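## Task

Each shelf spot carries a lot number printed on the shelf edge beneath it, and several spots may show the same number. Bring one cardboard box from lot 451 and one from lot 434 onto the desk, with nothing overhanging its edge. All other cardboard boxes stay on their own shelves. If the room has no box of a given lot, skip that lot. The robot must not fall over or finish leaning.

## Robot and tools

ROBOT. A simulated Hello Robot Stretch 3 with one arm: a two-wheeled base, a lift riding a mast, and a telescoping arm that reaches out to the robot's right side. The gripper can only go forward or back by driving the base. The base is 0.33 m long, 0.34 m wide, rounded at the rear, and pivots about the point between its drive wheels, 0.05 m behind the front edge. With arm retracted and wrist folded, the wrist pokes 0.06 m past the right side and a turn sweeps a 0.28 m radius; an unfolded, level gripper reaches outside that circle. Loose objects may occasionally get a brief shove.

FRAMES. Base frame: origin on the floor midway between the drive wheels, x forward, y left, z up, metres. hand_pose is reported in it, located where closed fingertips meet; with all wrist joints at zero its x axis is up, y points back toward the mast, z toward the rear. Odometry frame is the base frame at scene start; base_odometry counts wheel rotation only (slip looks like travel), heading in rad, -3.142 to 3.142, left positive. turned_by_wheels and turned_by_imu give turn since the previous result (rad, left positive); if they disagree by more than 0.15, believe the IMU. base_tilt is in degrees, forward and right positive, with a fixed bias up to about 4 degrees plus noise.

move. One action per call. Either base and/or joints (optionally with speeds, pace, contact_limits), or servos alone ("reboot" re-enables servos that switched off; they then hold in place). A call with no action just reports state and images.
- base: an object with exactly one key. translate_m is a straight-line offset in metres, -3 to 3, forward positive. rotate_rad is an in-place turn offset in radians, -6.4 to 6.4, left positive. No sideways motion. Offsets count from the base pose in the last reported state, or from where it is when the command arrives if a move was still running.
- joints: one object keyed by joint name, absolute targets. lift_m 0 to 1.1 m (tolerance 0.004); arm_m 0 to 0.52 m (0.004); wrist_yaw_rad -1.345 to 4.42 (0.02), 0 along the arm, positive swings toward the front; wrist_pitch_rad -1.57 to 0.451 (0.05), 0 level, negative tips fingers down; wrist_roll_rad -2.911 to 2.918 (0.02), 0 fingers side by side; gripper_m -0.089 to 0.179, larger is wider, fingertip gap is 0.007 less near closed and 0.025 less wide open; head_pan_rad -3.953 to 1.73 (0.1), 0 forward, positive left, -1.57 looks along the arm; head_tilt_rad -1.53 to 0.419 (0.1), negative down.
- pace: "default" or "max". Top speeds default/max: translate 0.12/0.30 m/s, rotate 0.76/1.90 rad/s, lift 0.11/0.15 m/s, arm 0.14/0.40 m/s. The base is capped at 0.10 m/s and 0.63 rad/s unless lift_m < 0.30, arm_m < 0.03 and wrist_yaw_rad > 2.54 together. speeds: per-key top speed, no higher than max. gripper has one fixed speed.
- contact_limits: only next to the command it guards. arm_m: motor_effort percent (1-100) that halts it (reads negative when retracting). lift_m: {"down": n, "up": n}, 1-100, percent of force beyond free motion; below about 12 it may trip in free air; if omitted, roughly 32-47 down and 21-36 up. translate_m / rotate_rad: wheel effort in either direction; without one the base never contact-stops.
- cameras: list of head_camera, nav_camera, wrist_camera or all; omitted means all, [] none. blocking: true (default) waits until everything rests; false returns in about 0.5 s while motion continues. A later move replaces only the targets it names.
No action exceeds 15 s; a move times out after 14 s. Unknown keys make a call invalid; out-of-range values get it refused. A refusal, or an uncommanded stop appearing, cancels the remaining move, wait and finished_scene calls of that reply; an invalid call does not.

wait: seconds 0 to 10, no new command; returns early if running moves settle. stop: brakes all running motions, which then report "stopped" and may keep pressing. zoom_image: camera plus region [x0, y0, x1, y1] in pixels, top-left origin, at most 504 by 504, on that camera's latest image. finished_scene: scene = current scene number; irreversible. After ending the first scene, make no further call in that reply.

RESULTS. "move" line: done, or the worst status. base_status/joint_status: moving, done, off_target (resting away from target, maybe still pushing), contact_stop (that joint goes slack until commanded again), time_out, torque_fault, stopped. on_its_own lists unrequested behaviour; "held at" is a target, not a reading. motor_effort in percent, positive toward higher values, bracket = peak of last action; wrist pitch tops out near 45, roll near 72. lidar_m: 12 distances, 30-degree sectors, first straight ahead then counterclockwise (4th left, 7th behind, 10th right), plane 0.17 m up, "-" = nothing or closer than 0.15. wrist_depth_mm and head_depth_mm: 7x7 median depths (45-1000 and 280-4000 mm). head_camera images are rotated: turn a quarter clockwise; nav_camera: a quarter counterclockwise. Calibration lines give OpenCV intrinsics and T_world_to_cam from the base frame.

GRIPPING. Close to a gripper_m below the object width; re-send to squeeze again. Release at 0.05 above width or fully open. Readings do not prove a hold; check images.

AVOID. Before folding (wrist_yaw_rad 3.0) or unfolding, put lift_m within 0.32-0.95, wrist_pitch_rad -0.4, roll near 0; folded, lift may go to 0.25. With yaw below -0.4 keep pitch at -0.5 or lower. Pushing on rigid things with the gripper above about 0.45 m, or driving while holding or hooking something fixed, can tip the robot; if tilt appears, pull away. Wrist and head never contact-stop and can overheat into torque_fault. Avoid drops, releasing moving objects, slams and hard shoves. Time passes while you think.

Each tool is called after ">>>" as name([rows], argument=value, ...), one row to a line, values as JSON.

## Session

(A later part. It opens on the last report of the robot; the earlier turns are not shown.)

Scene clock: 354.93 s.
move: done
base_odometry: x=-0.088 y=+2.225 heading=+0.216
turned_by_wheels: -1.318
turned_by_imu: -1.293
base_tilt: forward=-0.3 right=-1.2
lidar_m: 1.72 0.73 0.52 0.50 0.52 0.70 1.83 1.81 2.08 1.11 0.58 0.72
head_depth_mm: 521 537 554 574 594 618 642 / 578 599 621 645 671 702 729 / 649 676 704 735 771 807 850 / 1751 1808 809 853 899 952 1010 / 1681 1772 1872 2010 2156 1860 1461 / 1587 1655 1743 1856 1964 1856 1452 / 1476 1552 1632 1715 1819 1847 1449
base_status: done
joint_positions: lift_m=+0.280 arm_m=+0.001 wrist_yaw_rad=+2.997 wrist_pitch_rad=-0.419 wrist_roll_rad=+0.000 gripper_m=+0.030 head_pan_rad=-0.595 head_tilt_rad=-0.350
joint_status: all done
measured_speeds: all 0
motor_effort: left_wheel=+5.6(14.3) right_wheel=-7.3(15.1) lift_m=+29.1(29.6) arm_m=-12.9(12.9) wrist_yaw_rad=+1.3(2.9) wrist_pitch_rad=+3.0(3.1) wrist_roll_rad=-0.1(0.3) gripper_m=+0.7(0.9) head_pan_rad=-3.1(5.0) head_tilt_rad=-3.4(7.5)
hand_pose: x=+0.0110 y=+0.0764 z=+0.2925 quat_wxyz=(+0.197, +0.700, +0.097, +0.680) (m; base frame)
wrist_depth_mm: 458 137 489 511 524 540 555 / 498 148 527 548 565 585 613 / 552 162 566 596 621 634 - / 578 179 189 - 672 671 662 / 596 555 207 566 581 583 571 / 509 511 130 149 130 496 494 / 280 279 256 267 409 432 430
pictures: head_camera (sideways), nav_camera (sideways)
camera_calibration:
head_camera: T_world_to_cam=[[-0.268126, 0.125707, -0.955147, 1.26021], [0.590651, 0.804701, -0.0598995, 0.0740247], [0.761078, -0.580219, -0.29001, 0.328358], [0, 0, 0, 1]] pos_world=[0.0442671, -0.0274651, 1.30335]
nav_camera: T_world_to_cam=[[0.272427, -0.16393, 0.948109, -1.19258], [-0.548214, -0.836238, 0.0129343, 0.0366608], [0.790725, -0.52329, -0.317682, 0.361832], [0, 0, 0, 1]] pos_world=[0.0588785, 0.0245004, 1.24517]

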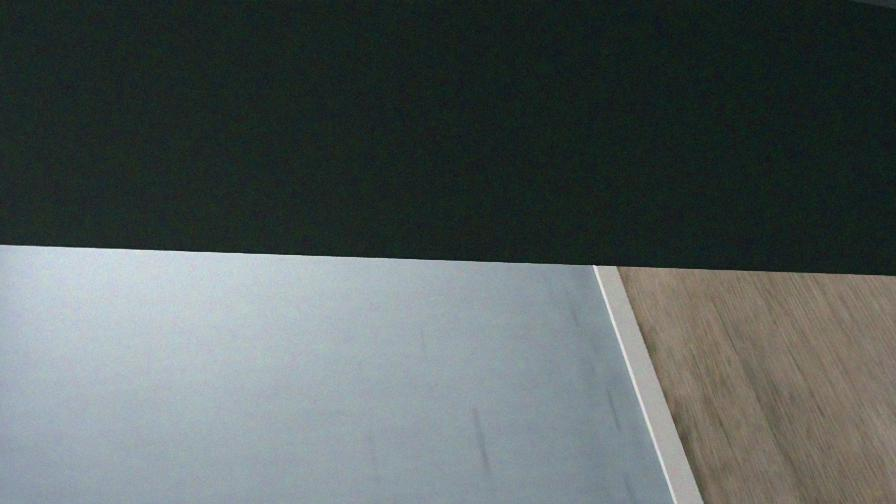

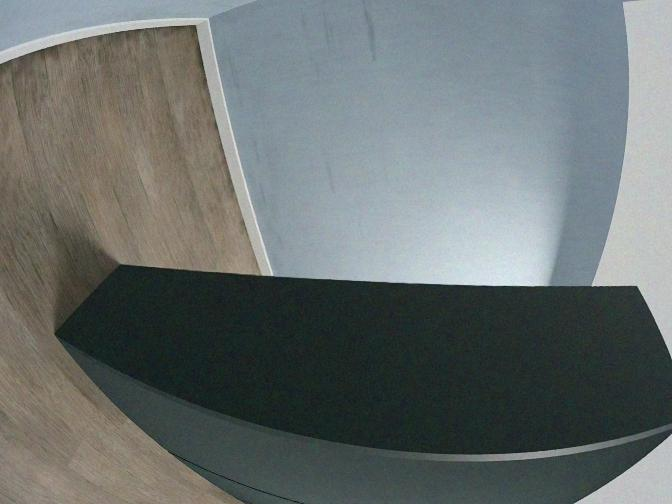

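>>> move(base={"translate_m": 1.22}, cameras=[], pace="max")

>>> move(base={"rotate_rad": -1.6}, joints={"head_pan_rad": -1.0, "head_tilt_rad": -0.35}, cameras=["head_camera","nav_camera"], pace="max")

Scene clock: 367.90 s.
move: done
base_odometry: x=+1.103 y=+2.486 heading=+0.215
turned_by_wheels: +0.000
turned_by_imu: +0.001
base_tilt: forward=-0.2 right=-1.3
lidar_m: 0.52 0.53 0.55 0.53 0.54 0.73 1.92 0.71 0.70 2.17 0.75 0.54
head_depth_mm: 661 714 777 849 937 1043 1177 / 602 646 696 755 824 912 1008 / 554 591 634 682 738 807 882 / 513 545 580 621 667 716 784 / 477 505 535 568 609 654 702 / 448 471 497 526 558 596 639 / 421 440 464 489 517 549 584
base_status: done
joint_positions: lift_m=+0.280 arm_m=+0.001 wrist_yaw_rad=+2.998 wrist_pitch_rad=-0.419 wrist_roll_rad=+0.000 gripper_m=+0.030 head_pan_rad=-0.600 head_tilt_rad=-0.351
joint_status: not commanded
measured_speeds: all 0
motor_effort: left_wheel=+0.5(15.7) right_wheel=+4.4(10.8) lift_m=+27.4(28.5) arm_m=-12.4(13.5) wrist_yaw_rad=+2.1(3.3) wrist_pitch_rad=+2.9(3.1) wrist_roll_rad=+0.0(0.4) gripper_m=+0.3(1.1) head_pan_rad=-2.8(3.9) head_tilt_rad=+0.6(3.8)
hand_pose: x=+0.0110 y=+0.0765 z=+0.2925 quat_wxyz=(+0.197, +0.700, +0.097, +0.680) (m; base frame)
wrist_depth_mm: 483 137 508 532 541 559 558 / 529 148 551 573 589 608 610 / 578 161 593 613 629 - 541 / - 179 189 671 681 673 550 / 597 581 207 566 577 577 549 / 511 504 129 149 130 495 493 / 282 278 257 268 409 432 431
pictures: none
No camera images: "cameras" was empty.

Scene clock: 370.03 s.
move: done
base_odometry: x=+1.103 y=+2.486 heading=-1.384
turned_by_wheels: -1.600
turned_by_imu: -1.569
base_tilt: forward=-0.3 right=-1.2
lidar_m: 2.24 0.76 0.54 0.52 0.53 0.55 0.53 0.54 0.73 1.85 0.71 0.69
head_depth_mm: 2751 2866 3003 3135 2680 1919 1487 / 2857 3001 3118 3214 2648 1906 1473 / 3014 3161 3318 3469 2616 1886 1467 / 800 855 914 984 1069 1165 1285 / 684 718 761 813 866 931 1003 / 594 623 654 691 730 779 835 / 566 639 1258 940 1304 1094 947
base_status: done
joint_positions: lift_m=+0.280 arm_m=+0.001 wrist_yaw_rad=+2.998 wrist_pitch_rad=-0.419 wrist_roll_rad=+0.000 gripper_m=+0.030 head_pan_rad=-1.003 head_tilt_rad=-0.351
joint_status: all done
measured_speeds: all 0
motor_effort: left_wheel=+4.9(15.0) right_wheel=-7.5(15.1) lift_m=+26.3(27.7) arm_m=-12.4(13.4) wrist_yaw_rad=+2.4(2.8) wrist_pitch_rad=+2.9(3.1) wrist_roll_rad=+0.0(0.3) gripper_m=+0.2(1.1) head_pan_rad=+3.6(4.8) head_tilt_rad=+1.8(2.6)
hand_pose: x=+0.0110 y=+0.0765 z=+0.2925 quat_wxyz=(+0.197, +0.700, +0.097, +0.680) (m; base frame)
wrist_depth_mm: 473 137 501 523 534 543 - / 516 148 531 - - - - / 544 162 170 - - - - / - 178 189 641 673 674 681 / 601 577 206 563 577 574 570 / 513 509 130 148 130 495 493 / 280 280 257 267 413 429 426
pictures: head_camera (sideways), nav_camera (sideways)
camera_calibration:
head_camera: T_world_to_cam=[[-0.196981, 0.222855, -0.954743, 1.25921], [0.861451, 0.504281, -0.0600242, 0.0724894], [0.468082, -0.834288, -0.291313, 0.331862], [0, 0, 0, 1]] pos_world=[0.030255, -0.0403076, 1.30325]
nav_camera: T_world_to_cam=[[0.18577, -0.25975, 0.947639, -1.19146], [-0.834987, -0.550119, 0.0128979, 0.0384799], [0.517964, -0.793662, -0.319083, 0.365376], [0, 0, 0, 1]] pos_world=[0.0642158, 0.00167323, 1.24516]

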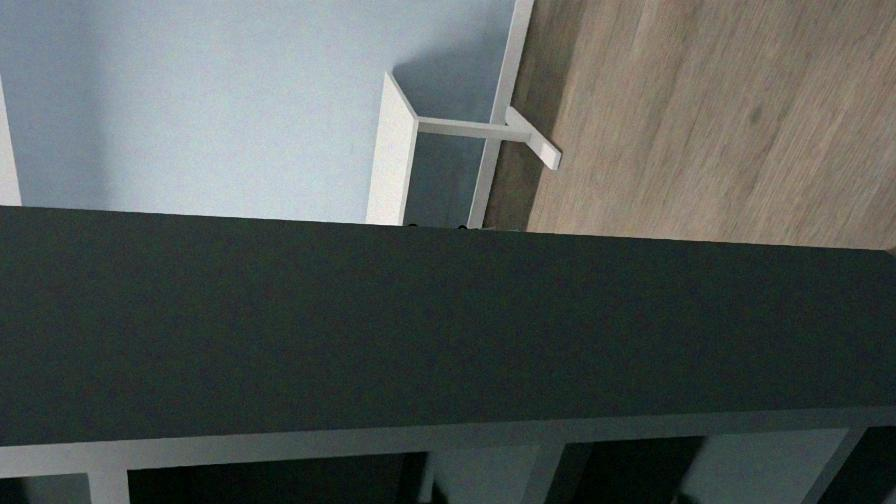

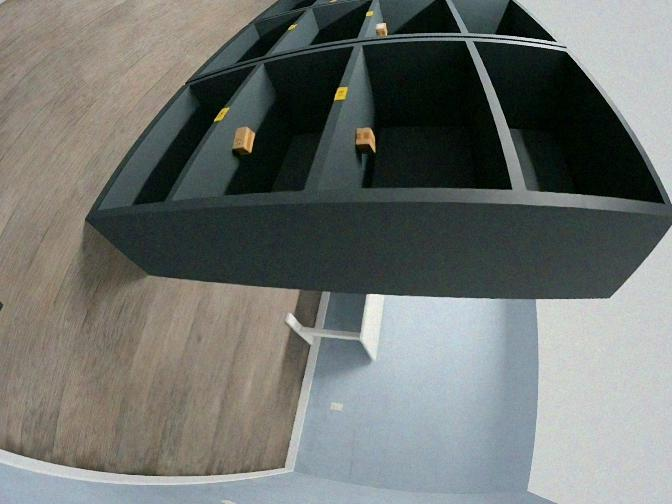

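>>> move(base={"translate_m": 0.6}, joints={"head_pan_rad": -1.2, "head_tilt_rad": -0.4}, cameras=["head_camera","nav_camera"], pace="max")

>>> zoom_image(camera="nav_camera", region=[168, 0, 504, 336])

>>> zoom_image(camera="head_camera", region=[392, 0, 896, 504])

Scene clock: 382.83 s.
move: done
base_odometry: x=+1.215 y=+1.897 heading=-1.384
turned_by_wheels: +0.000
turned_by_imu: +0.001
base_tilt: forward=-0.3 right=-1.2
lidar_m: 1.77 0.78 0.56 0.53 0.55 0.73 1.12 1.16 1.55 0.48 0.95 0.90
head_depth_mm: 437 778 824 864 602 590 699 / 445 801 855 879 597 991 840 / 453 832 887 917 590 1017 838 / 461 865 922 919 586 1052 838 / 470 897 959 842 611 1042 822 / 479 933 1001 895 641 1037 820 / 491 967 1039 887 671 1033 825
base_status: done
joint_positions: lift_m=+0.280 arm_m=+0.001 wrist_yaw_rad=+2.998 wrist_pitch_rad=-0.419 wrist_roll_rad=+0.000 gripper_m=+0.030 head_pan_rad=-1.200 head_tilt_rad=-0.400
joint_status: all done
measured_speeds: all 0
motor_effort: left_wheel=+4.9(13.1) right_wheel=+0.4(14.8) lift_m=+24.6(26.2) arm_m=-7.9(10.9) wrist_yaw_rad=+2.1(2.7) wrist_pitch_rad=+2.9(3.2) wrist_roll_rad=-0.1(0.3) gripper_m=+0.9(0.9) head_pan_rad=-3.1(4.6) head_tilt_rad=-4.5(5.0)
hand_pose: x=+0.0110 y=+0.0765 z=+0.2925 quat_wxyz=(+0.197, +0.700, +0.097, +0.680) (m; base frame)
wrist_depth_mm: 486 137 520 529 544 - - / 527 148 175 - - - - / - 161 171 - - - - / - 178 189 677 665 672 692 / 599 574 207 563 579 578 568 / 505 503 130 148 130 495 489 / 279 278 258 269 410 430 431
pictures: head_camera (sideways), nav_camera (sideways)
camera_calibration:
head_camera: T_world_to_cam=[[-0.166461, 0.300341, -0.939195, 1.2388], [0.942305, 0.329001, -0.0618024, 0.0743264], [0.290434, -0.895296, -0.337778, 0.393436], [0, 0, 0, 1]] pos_world=[0.0219059, -0.0442736, 1.30096]
nav_camera: T_world_to_cam=[[0.148162, -0.333969, 0.930867, -1.16933], [-0.926161, -0.376931, 0.0121805, 0.0399536], [0.346804, -0.863937, -0.365156, 0.426354], [0, 0, 0, 1]] pos_world=[0.0623921, -0.00711742, 1.24369]

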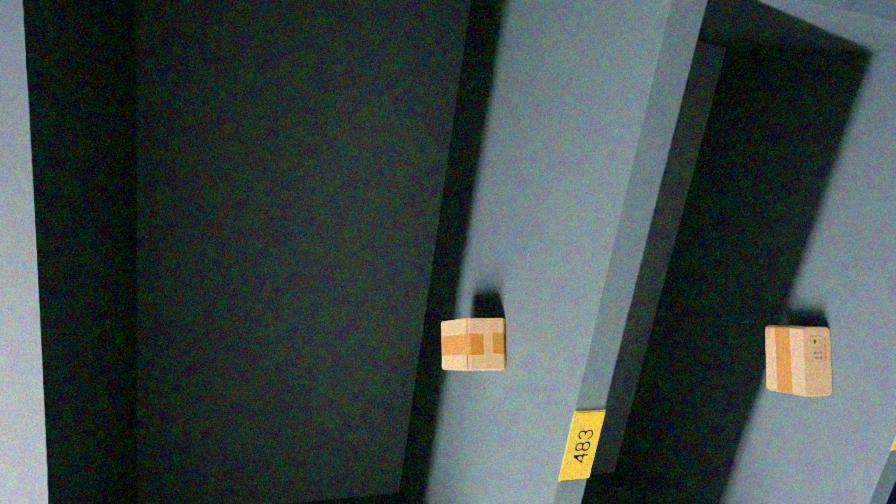

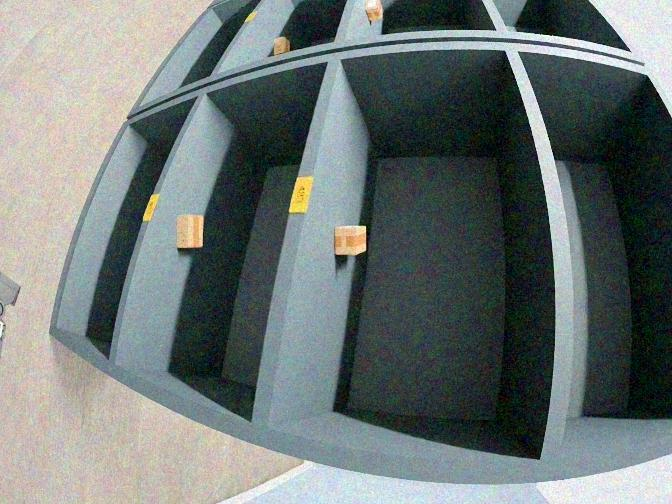

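Scaled by 1.500 from the camera's 672x504 image, which has a finer 792x594 frame.

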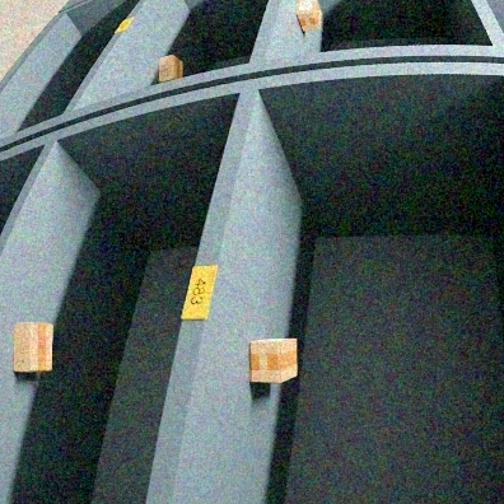

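Scaled by 1.000.

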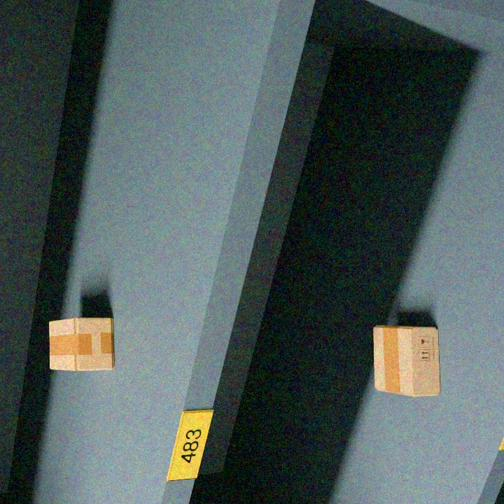

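>>> move(base={"translate_m": 0.35}, joints={"head_pan_rad": -1.2, "head_tilt_rad": -0.6}, cameras=["head_camera","nav_camera"], pace="max")

>>> zoom_image(camera="nav_camera", region=[100, 0, 436, 336])

>>> zoom_image(camera="head_camera", region=[392, 0, 896, 504])

Scene clock: 394.90 s.
move: done
base_odometry: x=+1.280 y=+1.553 heading=-1.384
turned_by_wheels: +0.000
turned_by_imu: +0.000
base_tilt: forward=-0.3 right=-1.2
lidar_m: 2.34 0.79 0.57 0.54 0.56 0.75 1.47 1.51 0.62 0.92 0.63 0.64
head_depth_mm: 714 777 829 595 997 882 751 / 739 802 847 594 1024 819 769 / 764 834 877 586 1051 869 1082 / 788 865 873 581 1085 866 1098 / 784 862 854 606 1059 862 1143 / 658 705 743 629 916 879 1095 / 558 592 632 638 747 857 1088
base_status: done
joint_positions: lift_m=+0.280 arm_m=+0.001 wrist_yaw_rad=+2.998 wrist_pitch_rad=-0.419 wrist_roll_rad=+0.000 gripper_m=+0.030 head_pan_rad=-1.200 head_tilt_rad=-0.604
joint_status: all done
measured_speeds: all 0
motor_effort: left_wheel=+5.9(14.9) right_wheel=-0.1(13.2) lift_m=+24.1(25.0) arm_m=-5.0(7.4) wrist_yaw_rad=+2.1(3.1) wrist_pitch_rad=+3.0(3.1) wrist_roll_rad=+0.0(0.4) gripper_m=+0.7(1.0) head_pan_rad=-3.1(4.2) head_tilt_rad=+4.0(6.4)
hand_pose: x=+0.0110 y=+0.0765 z=+0.2925 quat_wxyz=(+0.197, +0.700, +0.097, +0.680) (m; base frame)
wrist_depth_mm: 494 137 524 536 - - - / 535 148 - - - - - / - 161 170 - - - - / - 179 189 676 674 694 686 / 603 577 206 565 581 581 572 / 512 510 130 149 130 495 492 / 278 279 256 268 412 431 432
pictures: head_camera (sideways), nav_camera (sideways)
camera_calibration:
head_camera: T_world_to_cam=[[-0.232671, 0.470924, -0.850938, 1.12402], [0.937583, 0.341132, -0.0675745, 0.0818862], [0.25846, -0.813548, -0.520902, 0.63198], [0, 0, 0, 1]] pos_world=[0.0214119, -0.043118, 1.29121]
nav_camera: T_world_to_cam=[[0.213458, -0.502477, 0.837826, -1.04835], [-0.925523, -0.378592, 0.00874483, 0.0444636], [0.3128, -0.777293, -0.545867, 0.661679], [0, 0, 0, 1]] pos_world=[0.0579579, 0.00438029, 1.23914]

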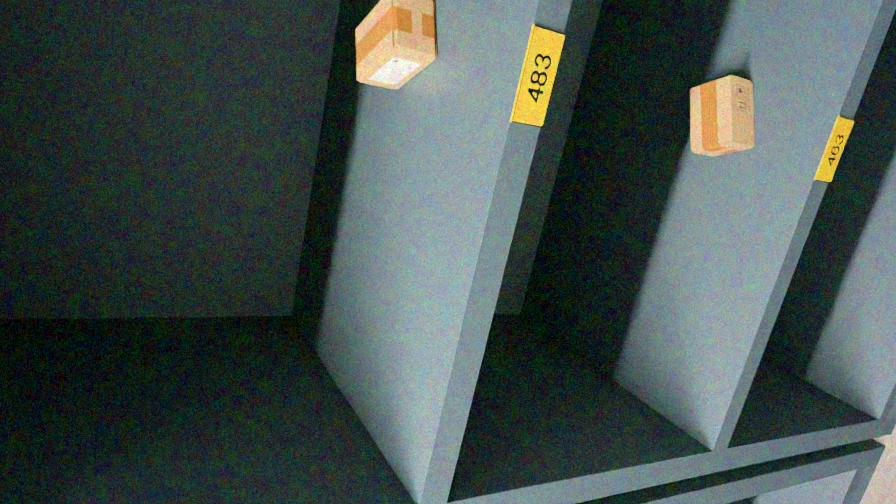

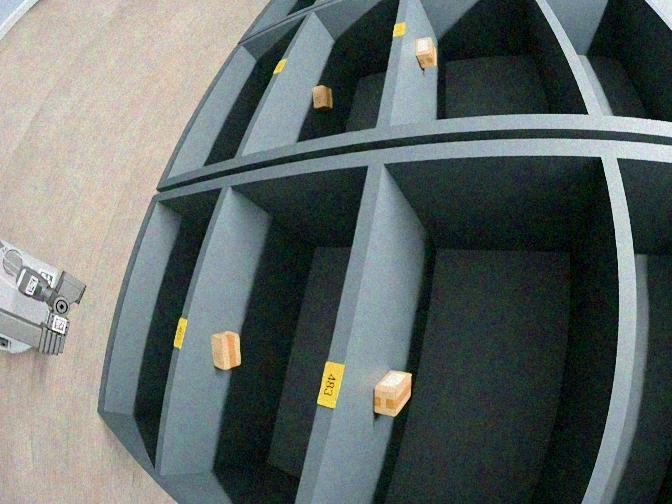

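Scaled by 1.500 from the camera's 672x504 image, which has a finer 792x594 frame.

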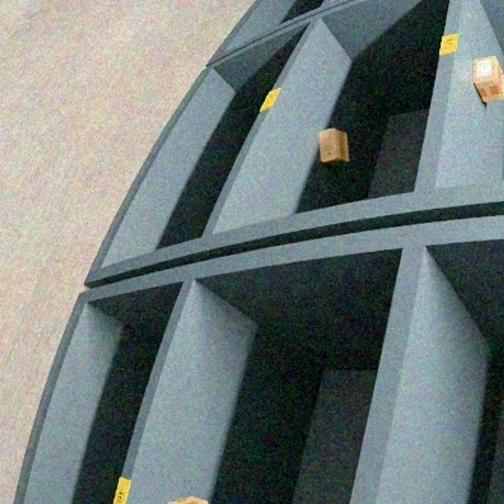

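Scaled by 1.000.

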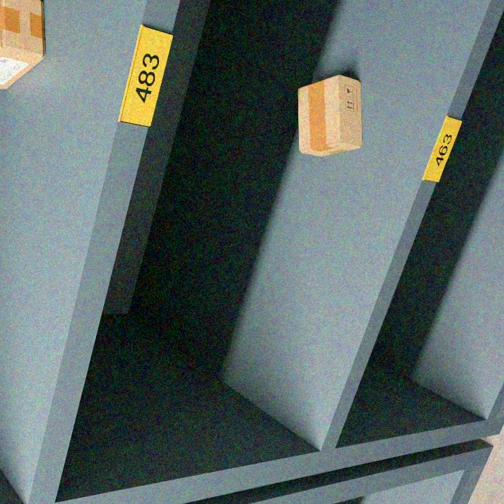

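>>> move(base={"translate_m": 0.75}, joints={"head_pan_rad": -1.3, "head_tilt_rad": -0.55}, cameras=["head_camera","nav_camera"], pace="max")

>>> zoom_image(camera="nav_camera", region=[100, 0, 436, 336])

>>> zoom_image(camera="head_camera", region=[392, 0, 896, 504])

Scene clock: 404.93 s.
move: done
base_odometry: x=+1.419 y=+0.816 heading=-1.384
turned_by_wheels: +0.000
turned_by_imu: +0.001
base_tilt: forward=-0.4 right=-1.2
lidar_m: 1.61 0.82 0.59 0.56 0.58 0.78 2.01 1.24 0.50 0.78 0.89 0.75
head_depth_mm: 700 756 825 666 501 925 760 / 715 774 845 660 518 917 757 / 729 794 858 652 534 913 749 / 748 812 880 646 1034 910 768 / 768 835 894 599 1031 899 783 / 784 858 921 602 1063 898 801 / 804 881 931 626 1088 894 1096
base_status: done
joint_positions: lift_m=+0.280 arm_m=+0.001 wrist_yaw_rad=+2.998 wrist_pitch_rad=-0.419 wrist_roll_rad=+0.000 gripper_m=+0.030 head_pan_rad=-1.302 head_tilt_rad=-0.548
joint_status: all done
measured_speeds: all 0
motor_effort: left_wheel=-0.5(14.1) right_wheel=+4.0(14.1) lift_m=+26.9(31.4) arm_m=+0.0(3.4) wrist_yaw_rad=+1.3(3.1) wrist_pitch_rad=+3.0(3.1) wrist_roll_rad=+0.0(0.3) gripper_m=+0.6(0.9) head_pan_rad=+2.7(4.5) head_tilt_rad=-1.1(6.2)
hand_pose: x=+0.0110 y=+0.0765 z=+0.2925 quat_wxyz=(+0.197, +0.700, +0.097, +0.680) (m; base frame)
wrist_depth_mm: 511 137 535 - - - - / - 148 - - - - - / - 161 171 - - - - / - 182 189 680 680 695 690 / 601 574 206 564 579 582 574 / 510 502 130 148 130 494 495 / 280 279 257 267 412 429 429
pictures: head_camera (sideways), nav_camera (sideways)
camera_calibration:
head_camera: T_world_to_cam=[[-0.170643, 0.445796, -0.878719, 1.15983], [0.968466, 0.240186, -0.0662194, 0.0799156], [0.181535, -0.862309, -0.472725, 0.569678], [0, 0, 0, 1]] pos_world=[0.0171054, -0.0450055, 1.29376]
nav_camera: T_world_to_cam=[[0.148649, -0.475893, 0.86685, -1.08579], [-0.959408, -0.28185, 0.00978744, 0.0433375], [0.239664, -0.833118, -0.498472, 0.600466], [0, 0, 0, 1]] pos_world=[0.0590696, -0.00424636, 1.24011]

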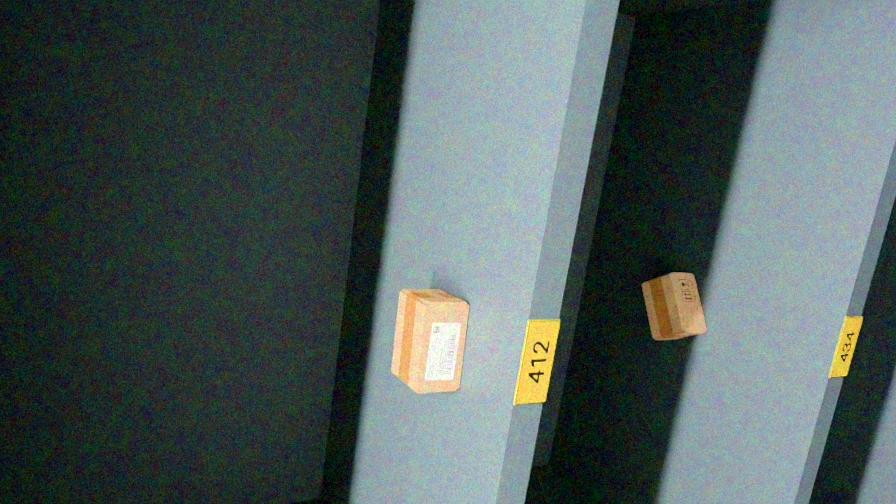

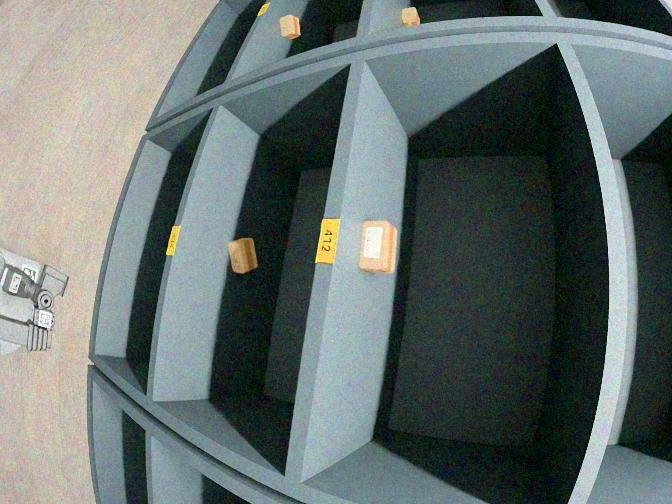

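Scaled by 1.500 from the camera's 672x504 image, which has a finer 792x594 frame.

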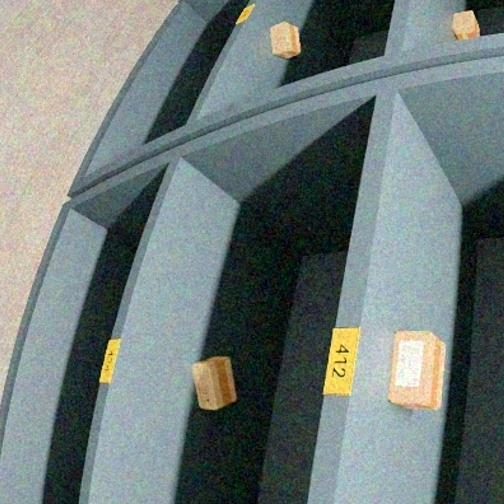

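Scaled by 1.000.

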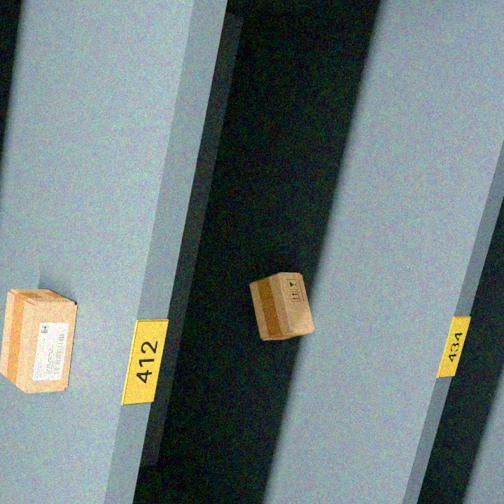

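>>> move(base={"translate_m": 0.22}, joints={"lift_m": 0.62, "head_pan_rad": -1.57, "head_tilt_rad": -0.7}, cameras=[], pace="max")

>>> move(joints={"wrist_yaw_rad": 0, "gripper_m": 0.16}, cameras=["head_camera","wrist_camera"], pace="max")

Scene clock: 429.10 s.
move: done
base_odometry: x=+1.460 y=+0.600 heading=-1.384
turned_by_wheels: +0.000
turned_by_imu: +0.000
base_tilt: forward=-0.3 right=-1.2
lidar_m: 2.30 0.83 0.59 0.57 0.59 0.79 2.02 0.64 0.62 0.89 0.59 0.60
head_depth_mm: 731 813 705 554 990 841 1089 / 727 813 696 548 993 839 1115 / 727 812 688 542 988 836 1106 / 723 809 589 536 941 828 1099 / 723 806 638 532 968 822 1098 / 722 806 664 527 965 822 1087 / 719 804 654 522 960 815 1089
base_status: done
joint_positions: lift_m=+0.620 arm_m=+0.001 wrist_yaw_rad=+2.998 wrist_pitch_rad=-0.418 wrist_roll_rad=+0.000 gripper_m=+0.030 head_pan_rad=-1.571 head_tilt_rad=-0.703
joint_status: all done
measured_speeds: all 0
motor_effort: left_wheel=+4.3(11.0) right_wheel=-1.4(13.7) lift_m=+27.6(33.2) arm_m=+3.4(3.8) wrist_yaw_rad=+1.0(2.9) wrist_pitch_rad=+3.0(3.1) wrist_roll_rad=-0.1(0.3) gripper_m=-0.2(0.8) head_pan_rad=-2.1(5.2) head_tilt_rad=+2.4(8.8)
hand_pose: x=+0.0109 y=+0.0765 z=+0.6326 quat_wxyz=(+0.197, +0.700, +0.097, +0.680) (m; base frame)
wrist_depth_mm: 518 137 539 - - - - / - 147 - - - - - / - 162 170 - - - - / - 178 188 - - - - / - - 203 148 153 - 978 / - - 130 146 128 895 900 / 801 817 262 785 749 781 785
pictures: none
No camera images: "cameras" was empty.

Scene clock: 430.93 s.
move: done
base_odometry: x=+1.460 y=+0.600 heading=-1.384
turned_by_wheels: +0.000
turned_by_imu: +0.000
base_tilt: forward=-0.3 right=-1.2
lidar_m: 2.31 0.83 0.60 0.57 0.59 0.79 2.03 0.64 0.62 0.89 0.59 0.61
head_depth_mm: 730 817 709 557 995 847 1082 / 727 816 703 551 993 837 1114 / 727 810 696 545 991 837 1081 / 725 810 621 540 956 832 460 / 722 807 641 535 975 824 1072 / 721 802 668 529 970 821 1091 / 721 803 659 524 963 816 1087
base_status: not commanded
joint_positions: lift_m=+0.620 arm_m=+0.001 wrist_yaw_rad=+0.003 wrist_pitch_rad=-0.418 wrist_roll_rad=+0.000 gripper_m=+0.160 head_pan_rad=-1.571 head_tilt_rad=-0.700
joint_status: all done
measured_speeds: all 0
motor_effort: left_wheel=+4.0(4.8) right_wheel=-1.1(1.8) lift_m=+23.1(27.9) arm_m=+4.5(5.2) wrist_yaw_rad=-2.3(9.7) wrist_pitch_rad=+3.0(3.0) wrist_roll_rad=-0.3(0.3) gripper_m=+0.6(84.0) head_pan_rad=-0.5(2.4) head_tilt_rad=+2.5(3.4)
hand_pose: x=-0.0208 y=-0.3699 z=+0.6326 quat_wxyz=(+0.692, +0.148, -0.691, -0.146) (m; base frame)
wrist_depth_mm: 495 - - - - - 588 / 492 - - - - - 591 / 470 490 485 429 474 474 465 / 386 388 383 380 375 374 372 / 318 310 318 313 312 311 308 / 288 125 288 289 283 135 279 / 112 127 - - - - 109
pictures: head_camera (sideways), wrist_camera
camera_calibration:
head_camera: T_world_to_cam=[[-0.0463858, 0.602723, -0.796601, 1.05201], [0.997483, -0.01486, -0.0693265, 0.0838089], [-0.0536222, -0.797812, -0.600517, 0.737375], [0, 0, 0, 1]] pos_world=[0.00473987, -0.0445358, 1.28665]
wrist_camera: T_world_to_cam=[[-0.998878, -0.0399347, -0.0254543, -0.012851], [-0.00250016, 0.581215, -0.813746, 0.762296], [0.0472911, -0.81277, -0.580663, 0.233833], [0, 0, 0, 1]] pos_world=[-0.021989, -0.253519, 0.755766]

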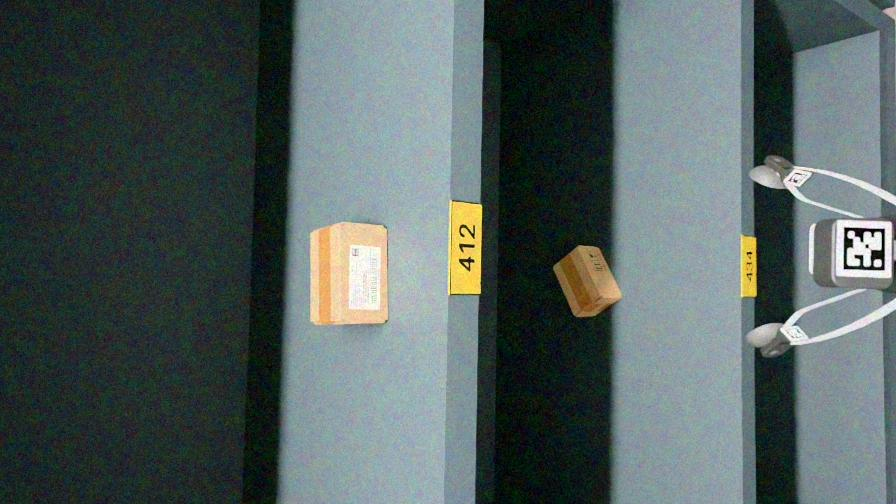

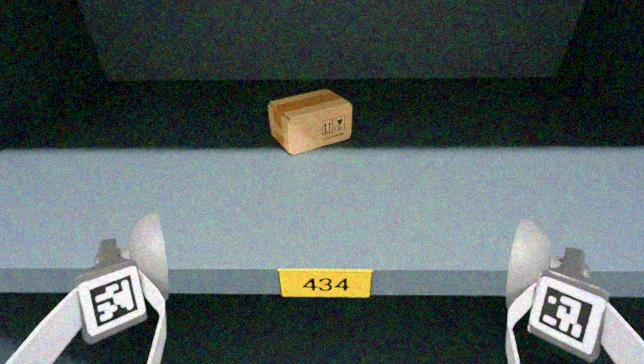

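>>> move(base={"translate_m": -0.017}, joints={"wrist_yaw_rad": 0.25, "gripper_m": 0.179, "lift_m": 0.57}, cameras=[])

>>> move(joints={"arm_m": 0.2, "lift_m": 0.556}, cameras=["wrist_camera"])

Scene clock: 461.10 s.
move: done
base_odometry: x=+1.457 y=+0.616 heading=-1.384
turned_by_wheels: +0.000
turned_by_imu: +0.000
base_tilt: forward=-0.2 right=-1.2
lidar_m: 2.32 0.83 0.59 0.57 0.58 0.78 2.02 0.66 0.61 0.89 0.60 0.60
head_depth_mm: 730 817 710 556 974 845 1069 / 729 814 702 550 996 840 1112 / 725 814 692 545 988 837 1107 / 723 812 655 540 955 826 1080 / 721 806 609 536 945 826 1098 / 720 806 666 529 969 823 1072 / 720 801 660 525 963 815 1090
base_status: done
joint_positions: lift_m=+0.570 arm_m=+0.001 wrist_yaw_rad=+0.247 wrist_pitch_rad=-0.418 wrist_roll_rad=+0.000 gripper_m=+0.179 head_pan_rad=-1.571 head_tilt_rad=-0.700
joint_status: all done
measured_speeds: all 0
motor_effort: left_wheel=-3.6(8.2) right_wheel=-7.5(12.4) lift_m=+25.7(27.0) arm_m=+7.6(8.2) wrist_yaw_rad=+2.7(3.8) wrist_pitch_rad=+2.9(3.1) wrist_roll_rad=-0.1(0.4) gripper_m=+0.9(73.6) head_pan_rad=+1.4(1.4) head_tilt_rad=+2.9(3.6)
hand_pose: x=+0.0333 y=-0.3631 z=+0.5826 quat_wxyz=(+0.705, +0.231, -0.668, -0.061) (m; base frame)
wrist_depth_mm: 406 480 - - - - - / 412 479 476 470 387 493 482 / 382 378 375 370 366 361 359 / 327 313 295 294 292 290 287 / 427 143 290 267 251 242 244 / - 139 - - - - 217 / - 627 - - - - 105
pictures: none
No camera images: "cameras" was empty.

Scene clock: 463.80 s.
move: done
base_odometry: x=+1.457 y=+0.616 heading=-1.384
turned_by_wheels: +0.000
turned_by_imu: +0.000
base_tilt: forward=-0.3 right=-1.3
lidar_m: 2.32 0.83 0.60 0.57 0.58 0.78 2.03 0.66 0.61 0.89 0.60 0.61
head_depth_mm: 730 819 710 556 976 843 1072 / 729 816 700 551 994 838 1078 / 726 812 693 545 988 569 558 / 725 808 652 539 956 637 1056 / 724 805 609 534 945 787 1098 / 722 806 669 528 967 818 1094 / 719 801 660 524 965 815 1087
base_status: not commanded
joint_positions: lift_m=+0.556 arm_m=+0.200 wrist_yaw_rad=+0.247 wrist_pitch_rad=-0.418 wrist_roll_rad=+0.000 gripper_m=+0.179 head_pan_rad=-1.571 head_tilt_rad=-0.700
joint_status: all done
measured_speeds: all 0
motor_effort: left_wheel=-4.0(4.4) right_wheel=-8.1(9.3) lift_m=+31.1(33.4) arm_m=+13.1(15.1) wrist_yaw_rad=+2.2(3.7) wrist_pitch_rad=+2.8(3.0) wrist_roll_rad=-0.3(0.3) gripper_m=+0.2(1.4) head_pan_rad=+2.0(2.3) head_tilt_rad=+2.5(3.5)
hand_pose: x=+0.0333 y=-0.5625 z=+0.5686 quat_wxyz=(+0.705, +0.231, -0.668, -0.061) (m; base frame)
wrist_depth_mm: 410 483 - - - - - / 413 473 434 427 419 394 - / 349 346 342 242 230 332 329 / 274 274 270 230 235 264 263 / 234 217 223 223 220 220 219 / 123 180 191 189 188 188 186 / 159 166 166 165 164 160 105
pictures: wrist_camera
camera_calibration:
wrist_camera: T_world_to_cam=[[-0.959682, -0.279935, -0.0254433, -0.104381], [-0.142766, 0.563398, -0.813757, 0.816957], [0.242134, -0.777315, -0.580648, 0.0510079], [0, 0, 0, 1]] pos_world=[0.00411018, -0.449842, 0.691766]

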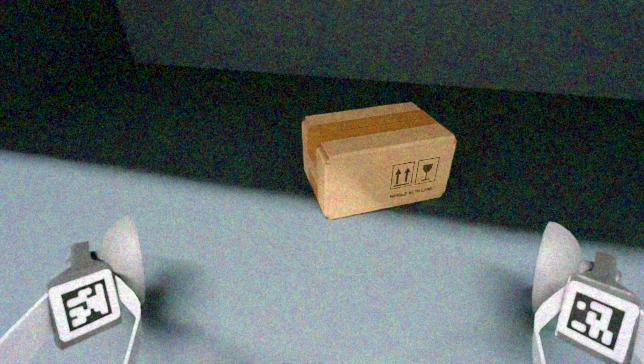

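>>> move(base={"translate_m": -0.01}, joints={"arm_m": 0.305}, cameras=["wrist_camera"])

>>> move(joints={"gripper_m": 0.04}, cameras=["wrist_camera"])

Scene clock: 473.50 s.
move: done
base_odometry: x=+1.455 y=+0.626 heading=-1.384
turned_by_wheels: +0.000
turned_by_imu: +0.000
base_tilt: forward=-0.3 right=-1.1
lidar_m: 2.33 0.83 0.59 0.57 0.59 0.78 2.02 0.65 0.61 0.89 0.61 0.61
head_depth_mm: 731 815 710 556 970 845 1057 / 728 813 701 549 996 835 1070 / 726 812 694 544 990 607 1062 / 725 809 683 539 915 767 1105 / 721 804 566 535 943 827 1099 / 720 804 667 529 971 820 1091 / 719 802 660 523 963 818 1088
base_status: done
joint_positions: lift_m=+0.556 arm_m=+0.305 wrist_yaw_rad=+0.247 wrist_pitch_rad=-0.418 wrist_roll_rad=+0.000 gripper_m=+0.179 head_pan_rad=-1.570 head_tilt_rad=-0.700
joint_status: all done
measured_speeds: all 0
motor_effort: left_wheel=-6.4(9.1) right_wheel=-7.2(11.5) lift_m=+27.8(28.9) arm_m=+12.2(14.9) wrist_yaw_rad=+0.8(3.5) wrist_pitch_rad=+2.9(3.1) wrist_roll_rad=+0.1(0.3) gripper_m=+0.6(1.0) head_pan_rad=+3.4(4.1) head_tilt_rad=+2.2(3.0)
hand_pose: x=+0.0334 y=-0.6675 z=+0.5686 quat_wxyz=(+0.705, +0.231, -0.668, -0.061) (m; base frame)
wrist_depth_mm: 396 - - - - - - / 414 411 - - - - - / 350 344 339 337 320 313 297 / 274 273 270 268 265 266 262 / 232 217 153 150 161 219 217 / 123 144 133 137 154 187 185 / 158 166 144 156 161 159 105
pictures: wrist_camera
camera_calibration:
wrist_camera: T_world_to_cam=[[-0.959652, -0.280032, -0.0255144, -0.133779], [-0.142777, 0.56343, -0.813733, 0.876115], [0.242247, -0.777257, -0.580679, -0.0305571], [0, 0, 0, 1]] pos_world=[0.00411002, -0.554842, 0.691766]

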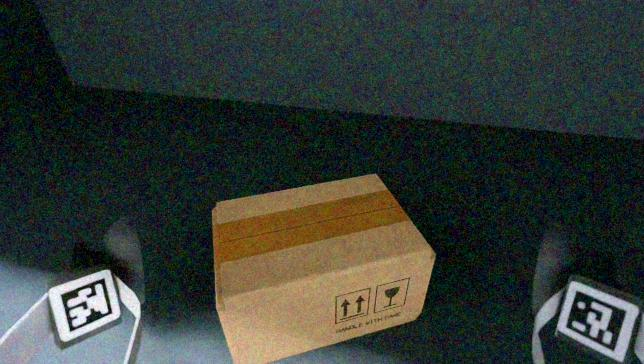

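Scene clock: 475.43 s.
move: done
base_odometry: x=+1.455 y=+0.626 heading=-1.384
turned_by_wheels: +0.000
turned_by_imu: +0.000
base_tilt: forward=-0.3 right=-1.2
lidar_m: 2.33 0.83 0.59 0.57 0.59 0.78 2.03 0.65 0.60 0.89 0.61 0.61
head_depth_mm: 730 815 710 556 973 845 1057 / 728 810 701 550 993 841 1072 / 727 813 690 545 984 608 1063 / 723 806 682 539 941 770 1094 / 723 807 568 534 940 826 1094 / 721 803 667 528 964 822 1087 / 719 800 660 524 962 816 1086
base_status: not commanded
joint_positions: lift_m=+0.556 arm_m=+0.305 wrist_yaw_rad=+0.249 wrist_pitch_rad=-0.418 wrist_roll_rad=+0.000 gripper_m=+0.041 head_pan_rad=-1.570 head_tilt_rad=-0.700
joint_status: all done
measured_speeds: all 0
motor_effort: left_wheel=-6.1(6.9) right_wheel=-7.7(8.6) lift_m=+25.9(27.8) arm_m=+7.1(12.3) wrist_yaw_rad=+0.0(2.9) wrist_pitch_rad=+2.8(3.0) wrist_roll_rad=+0.0(0.3) gripper_m=-18.3(91.2) head_pan_rad=+3.7(4.2) head_tilt_rad=+2.6(2.8)
hand_pose: x=+0.0339 y=-0.6675 z=+0.5688 quat_wxyz=(+0.705, +0.232, -0.668, -0.060) (m; base frame)
wrist_depth_mm: 395 - - - - - - / 412 411 - - - - - / 350 346 343 337 320 316 310 / 276 272 270 267 264 264 263 / 225 225 151 150 149 219 217 / 192 190 129 135 140 187 186 / 171 158 158 152 159 124 166
pictures: wrist_camera
camera_calibration:
wrist_camera: T_world_to_cam=[[-0.959033, -0.282148, -0.0254486, -0.134713], [-0.143908, 0.562582, -0.81412, 0.87604], [0.244019, -0.777106, -0.580138, -0.0308683], [0, 0, 0, 1]] pos_world=[0.00440798, -0.554841, 0.691866]

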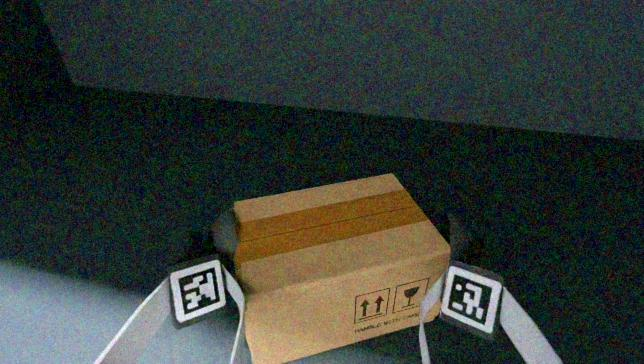

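>>> move(joints={"lift_m": 0.61}, cameras=[], pace="max")

>>> move(joints={"arm_m": 0.0}, speeds={"arm_m": 0.25}, cameras=["wrist_camera"])

>>> move(joints={"wrist_yaw_rad": 1.57}, cameras=["wrist_camera"])

>>> move(base={"translate_m": -1.3}, joints={"lift_m": 0.88}, cameras=[])

>>> move(base={"translate_m": -0.59}, joints={"head_pan_rad": -1.57, "head_tilt_rad": -0.4}, cameras=["nav_camera", "head_camera"])

Scene clock: 521.37 s.
move: done
base_odometry: x=+1.455 y=+0.626 heading=-1.384
turned_by_wheels: +0.000
turned_by_imu: +0.000
base_tilt: forward=-0.3 right=-1.2
lidar_m: 2.33 0.83 0.59 0.57 0.59 0.78 2.02 0.65 0.60 0.89 0.61 0.61
head_depth_mm: 730 818 710 555 975 844 1056 / 729 812 702 550 995 818 434 / 725 811 692 544 620 612 1078 / 724 812 684 540 699 810 1104 / 722 806 566 534 918 824 1100 / 721 805 668 530 970 823 1091 / 719 803 660 523 958 815 1088
base_status: not commanded
joint_positions: lift_m=+0.610 arm_m=+0.305 wrist_yaw_rad=+0.249 wrist_pitch_rad=-0.422 wrist_roll_rad=+0.000 gripper_m=+0.041 head_pan_rad=-1.570 head_tilt_rad=-0.700
joint_status: all done
measured_speeds: all 0
motor_effort: left_wheel=-6.3(6.4) right_wheel=-7.6(8.1) lift_m=+31.6(34.2) arm_m=-3.5(3.5) wrist_yaw_rad=+0.4(1.3) wrist_pitch_rad=+3.6(3.8) wrist_roll_rad=-0.3(0.4) gripper_m=-18.0(18.4) head_pan_rad=+3.4(3.9) head_tilt_rad=+2.3(2.6)
hand_pose: x=+0.0337 y=-0.6669 z=+0.6217 quat_wxyz=(+0.705, +0.233, -0.667, -0.061) (m; base frame)
wrist_depth_mm: 397 - - - - - - / 418 - - - - - - / 424 435 412 - - - - / 364 360 360 353 354 338 334 / 302 299 152 150 149 291 290 / 257 263 131 135 140 243 247 / 229 211 142 151 214 124 217
pictures: none
No camera images: "cameras" was empty.

Scene clock: 524.60 s.
move: done
base_odometry: x=+1.455 y=+0.626 heading=-1.384
turned_by_wheels: +0.000
turned_by_imu: +0.000
base_tilt: forward=-0.2 right=-1.2
lidar_m: 2.33 0.83 0.59 0.57 0.58 0.78 2.03 0.65 0.61 0.89 0.61 0.61
head_depth_mm: 731 816 709 555 975 843 1060 / 727 813 702 551 994 842 1113 / 728 810 694 544 993 835 1112 / 724 809 684 541 984 809 645 / 721 809 566 534 974 803 621 / 720 803 668 530 964 821 1090 / 717 801 660 524 959 817 1085
base_status: not commanded
joint_positions: lift_m=+0.610 arm_m=+0.001 wrist_yaw_rad=+0.249 wrist_pitch_rad=-0.422 wrist_roll_rad=+0.000 gripper_m=+0.041 head_pan_rad=-1.570 head_tilt_rad=-0.700
joint_status: all done
measured_speeds: all 0
motor_effort: left_wheel=-5.8(6.3) right_wheel=-7.9(8.3) lift_m=+26.9(31.7) arm_m=-12.9(14.2) wrist_yaw_rad=-0.2(1.6) wrist_pitch_rad=+3.7(3.8) wrist_roll_rad=+0.2(0.4) gripper_m=-17.9(18.5) head_pan_rad=+3.4(4.0) head_tilt_rad=+1.3(2.3)
hand_pose: x=+0.0337 y=-0.3625 z=+0.6217 quat_wxyz=(+0.705, +0.233, -0.667, -0.061) (m; base frame)
wrist_depth_mm: 415 488 - - - - - / 419 495 - 533 - 524 519 / 421 464 455 453 445 442 440 / 367 367 363 358 354 354 349 / 438 333 152 150 149 293 292 / 484 - 131 135 140 252 249 / - 123 133 148 - 107 249
pictures: wrist_camera
camera_calibration:
wrist_camera: T_world_to_cam=[[-0.959072, -0.282, -0.0256089, -0.0472808], [-0.144813, 0.566194, -0.811452, 0.747214], [0.243329, -0.774533, -0.583858, 0.240215], [0, 0, 0, 1]] pos_world=[0.00440946, -0.250347, 0.745369]

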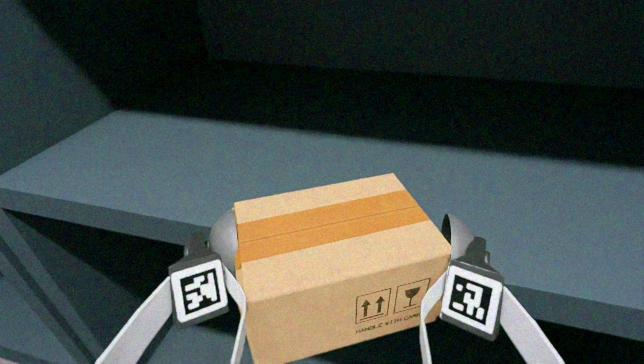

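Scene clock: 526.27 s.
move: done
base_odometry: x=+1.455 y=+0.626 heading=-1.384
turned_by_wheels: +0.000
turned_by_imu: +0.000
base_tilt: forward=-0.3 right=-1.1
lidar_m: 2.33 0.83 0.59 0.57 0.59 0.79 2.03 0.65 0.60 0.89 0.61 0.61
head_depth_mm: 731 818 711 556 972 845 1054 / 727 813 701 550 998 842 1111 / 728 812 692 544 987 835 1106 / 725 811 682 539 981 829 1102 / 725 808 568 534 976 826 1097 / 719 803 668 529 970 822 1090 / 720 802 659 525 958 817 1087
base_status: not commanded
joint_positions: lift_m=+0.610 arm_m=+0.001 wrist_yaw_rad=+1.566 wrist_pitch_rad=-0.422 wrist_roll_rad=+0.000 gripper_m=+0.041 head_pan_rad=-1.570 head_tilt_rad=-0.700
joint_status: all done
measured_speeds: all 0
motor_effort: left_wheel=-5.8(6.3) right_wheel=-7.7(8.0) lift_m=+25.5(28.0) arm_m=-12.4(13.6) wrist_yaw_rad=+2.6(6.6) wrist_pitch_rad=+3.6(3.8) wrist_roll_rad=+0.0(0.3) gripper_m=-18.2(18.3) head_pan_rad=+2.9(3.4) head_tilt_rad=+0.9(1.9)
hand_pose: x=+0.2025 y=-0.1466 z=+0.6217 quat_wxyz=(+0.595, +0.593, -0.385, +0.383) (m; base frame)
wrist_depth_mm: - - - - - 800 344 / - - - - - - 352 / - - - - - - 379 / - - - - - - 377 / 960 - 152 150 148 483 463 / 868 911 132 135 139 125 510 / 817 777 138 151 731 118 -
pictures: wrist_camera
camera_calibration:
wrist_camera: T_world_to_cam=[[0.0322324, -0.999152, -0.0256199, -0.130451], [-0.584395, 0.00195492, -0.811467, 0.655695], [0.810829, 0.0411277, -0.583836, 0.371056], [0, 0, 0, 1]] pos_world=[0.0865267, -0.146883, 0.745369]

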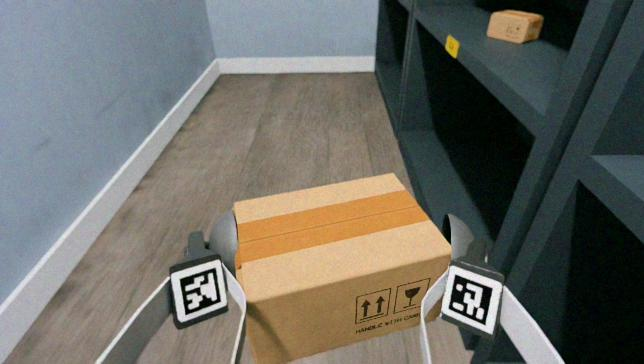

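Scene clock: 540.40 s.
move: done
base_odometry: x=+1.213 y=+1.903 heading=-1.384
turned_by_wheels: +0.000
turned_by_imu: -0.001
base_tilt: forward=-0.3 right=-1.3
lidar_m: 1.77 0.78 0.56 0.53 0.55 0.74 1.12 1.15 1.54 0.48 0.95 0.91
head_depth_mm: 2674 2840 2702 2186 1706 - - / 382 2969 2994 2149 1682 - - / 423 427 477 554 1540 717 - / 754 829 686 563 921 827 - / 752 841 676 558 980 842 1146 / 750 837 668 552 966 841 - / 746 829 659 547 962 833 -
base_status: done
joint_positions: lift_m=+0.880 arm_m=+0.001 wrist_yaw_rad=+1.566 wrist_pitch_rad=-0.422 wrist_roll_rad=+0.000 gripper_m=+0.041 head_pan_rad=-1.570 head_tilt_rad=-0.700
joint_status: all done
measured_speeds: all 0
motor_effort: left_wheel=-2.2(11.4) right_wheel=-9.0(14.2) lift_m=+31.0(34.4) arm_m=-11.2(13.2) wrist_yaw_rad=+2.4(4.7) wrist_pitch_rad=+3.6(3.8) wrist_roll_rad=-0.1(0.4) gripper_m=-18.2(18.6) head_pan_rad=+1.6(3.4) head_tilt_rad=-0.6(1.8)
hand_pose: x=+0.2025 y=-0.1466 z=+0.8917 quat_wxyz=(+0.595, +0.593, -0.385, +0.383) (m; base frame)
wrist_depth_mm: - - - - - - - / - - - - - - - / - - - - - - - / - - - - - - - / - - 152 150 149 636 - / - - 132 135 140 125 - / - - 138 151 - 107 -
pictures: none
No camera images: "cameras" was empty.

Scene clock: 547.43 s.
move: done
base_odometry: x=+1.103 y=+2.483 heading=-1.383
turned_by_wheels: +0.000
turned_by_imu: +0.000
base_tilt: forward=-0.2 right=-1.2
lidar_m: 2.23 0.76 0.54 0.52 0.53 0.56 0.53 0.55 0.73 1.88 0.71 0.69
head_depth_mm: 1405 1381 1359 1332 1317 1316 1298 / 1989 1946 1929 1878 1856 1694 1423 / 2713 2893 3077 3058 2408 1792 1410 / 2747 2936 3107 3225 2395 1774 1403 / 2722 2897 3086 3220 2382 1760 1402 / 2741 2886 3111 3245 2350 1748 1387 / 2693 2880 3060 3144 2332 1744 1388
base_status: done
joint_positions: lift_m=+0.880 arm_m=+0.001 wrist_yaw_rad=+1.566 wrist_pitch_rad=-0.422 wrist_roll_rad=+0.000 gripper_m=+0.041 head_pan_rad=-1.570 head_tilt_rad=-0.400
joint_status: all done
measured_speeds: all 0
motor_effort: left_wheel=-2.0(10.9) right_wheel=-11.1(14.0) lift_m=+30.6(31.4) arm_m=-9.7(11.7) wrist_yaw_rad=+2.6(3.8) wrist_pitch_rad=+3.6(3.8) wrist_roll_rad=+0.0(0.4) gripper_m=-17.6(18.4) head_pan_rad=+1.3(4.8) head_tilt_rad=-3.8(7.2)
hand_pose: x=+0.2025 y=-0.1466 z=+0.8917 quat_wxyz=(+0.595, +0.593, -0.385, +0.383) (m; base frame)
wrist_depth_mm: - - - - - - - / - - - - - - - / - - - - - - 487 / - - - - - 812 - / - - 152 150 149 663 - / - - 132 135 140 124 - / - - 138 151 - 107 -
pictures: head_camera (sideways), nav_camera (sideways)
camera_calibration:
head_camera: T_world_to_cam=[[-0.0466381, 0.340312, -0.939155, 1.238], [0.997515, -0.0338454, -0.0618004, 0.0739816], [-0.0528175, -0.939703, -0.337888, 0.395721], [0, 0, 0, 1]] pos_world=[0.0048414, -0.0469439, 1.30096]
nav_camera: T_world_to_cam=[[0.0174102, -0.364942, 0.930867, -1.16853], [-0.999788, -0.0165926, 0.0121942, 0.0404347], [0.0109954, -0.930882, -0.365153, 0.428408], [0, 0, 0, 1]] pos_world=[0.05606, -0.0269782, 1.24369]

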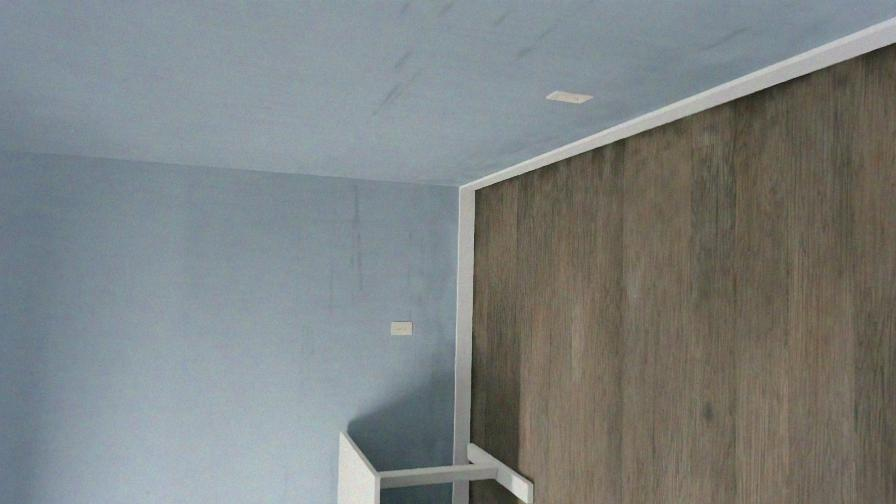

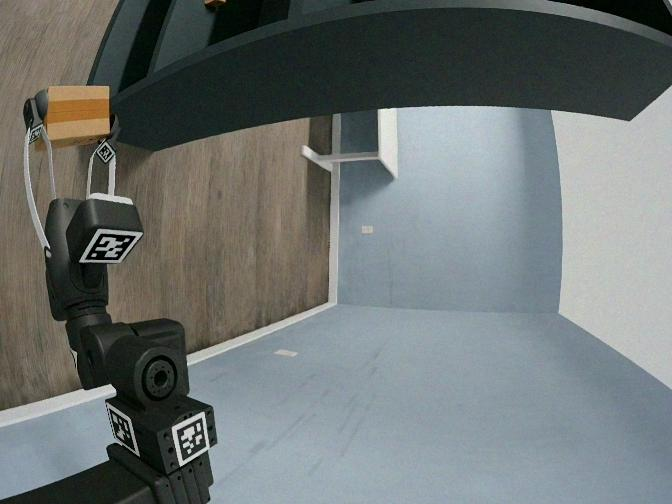

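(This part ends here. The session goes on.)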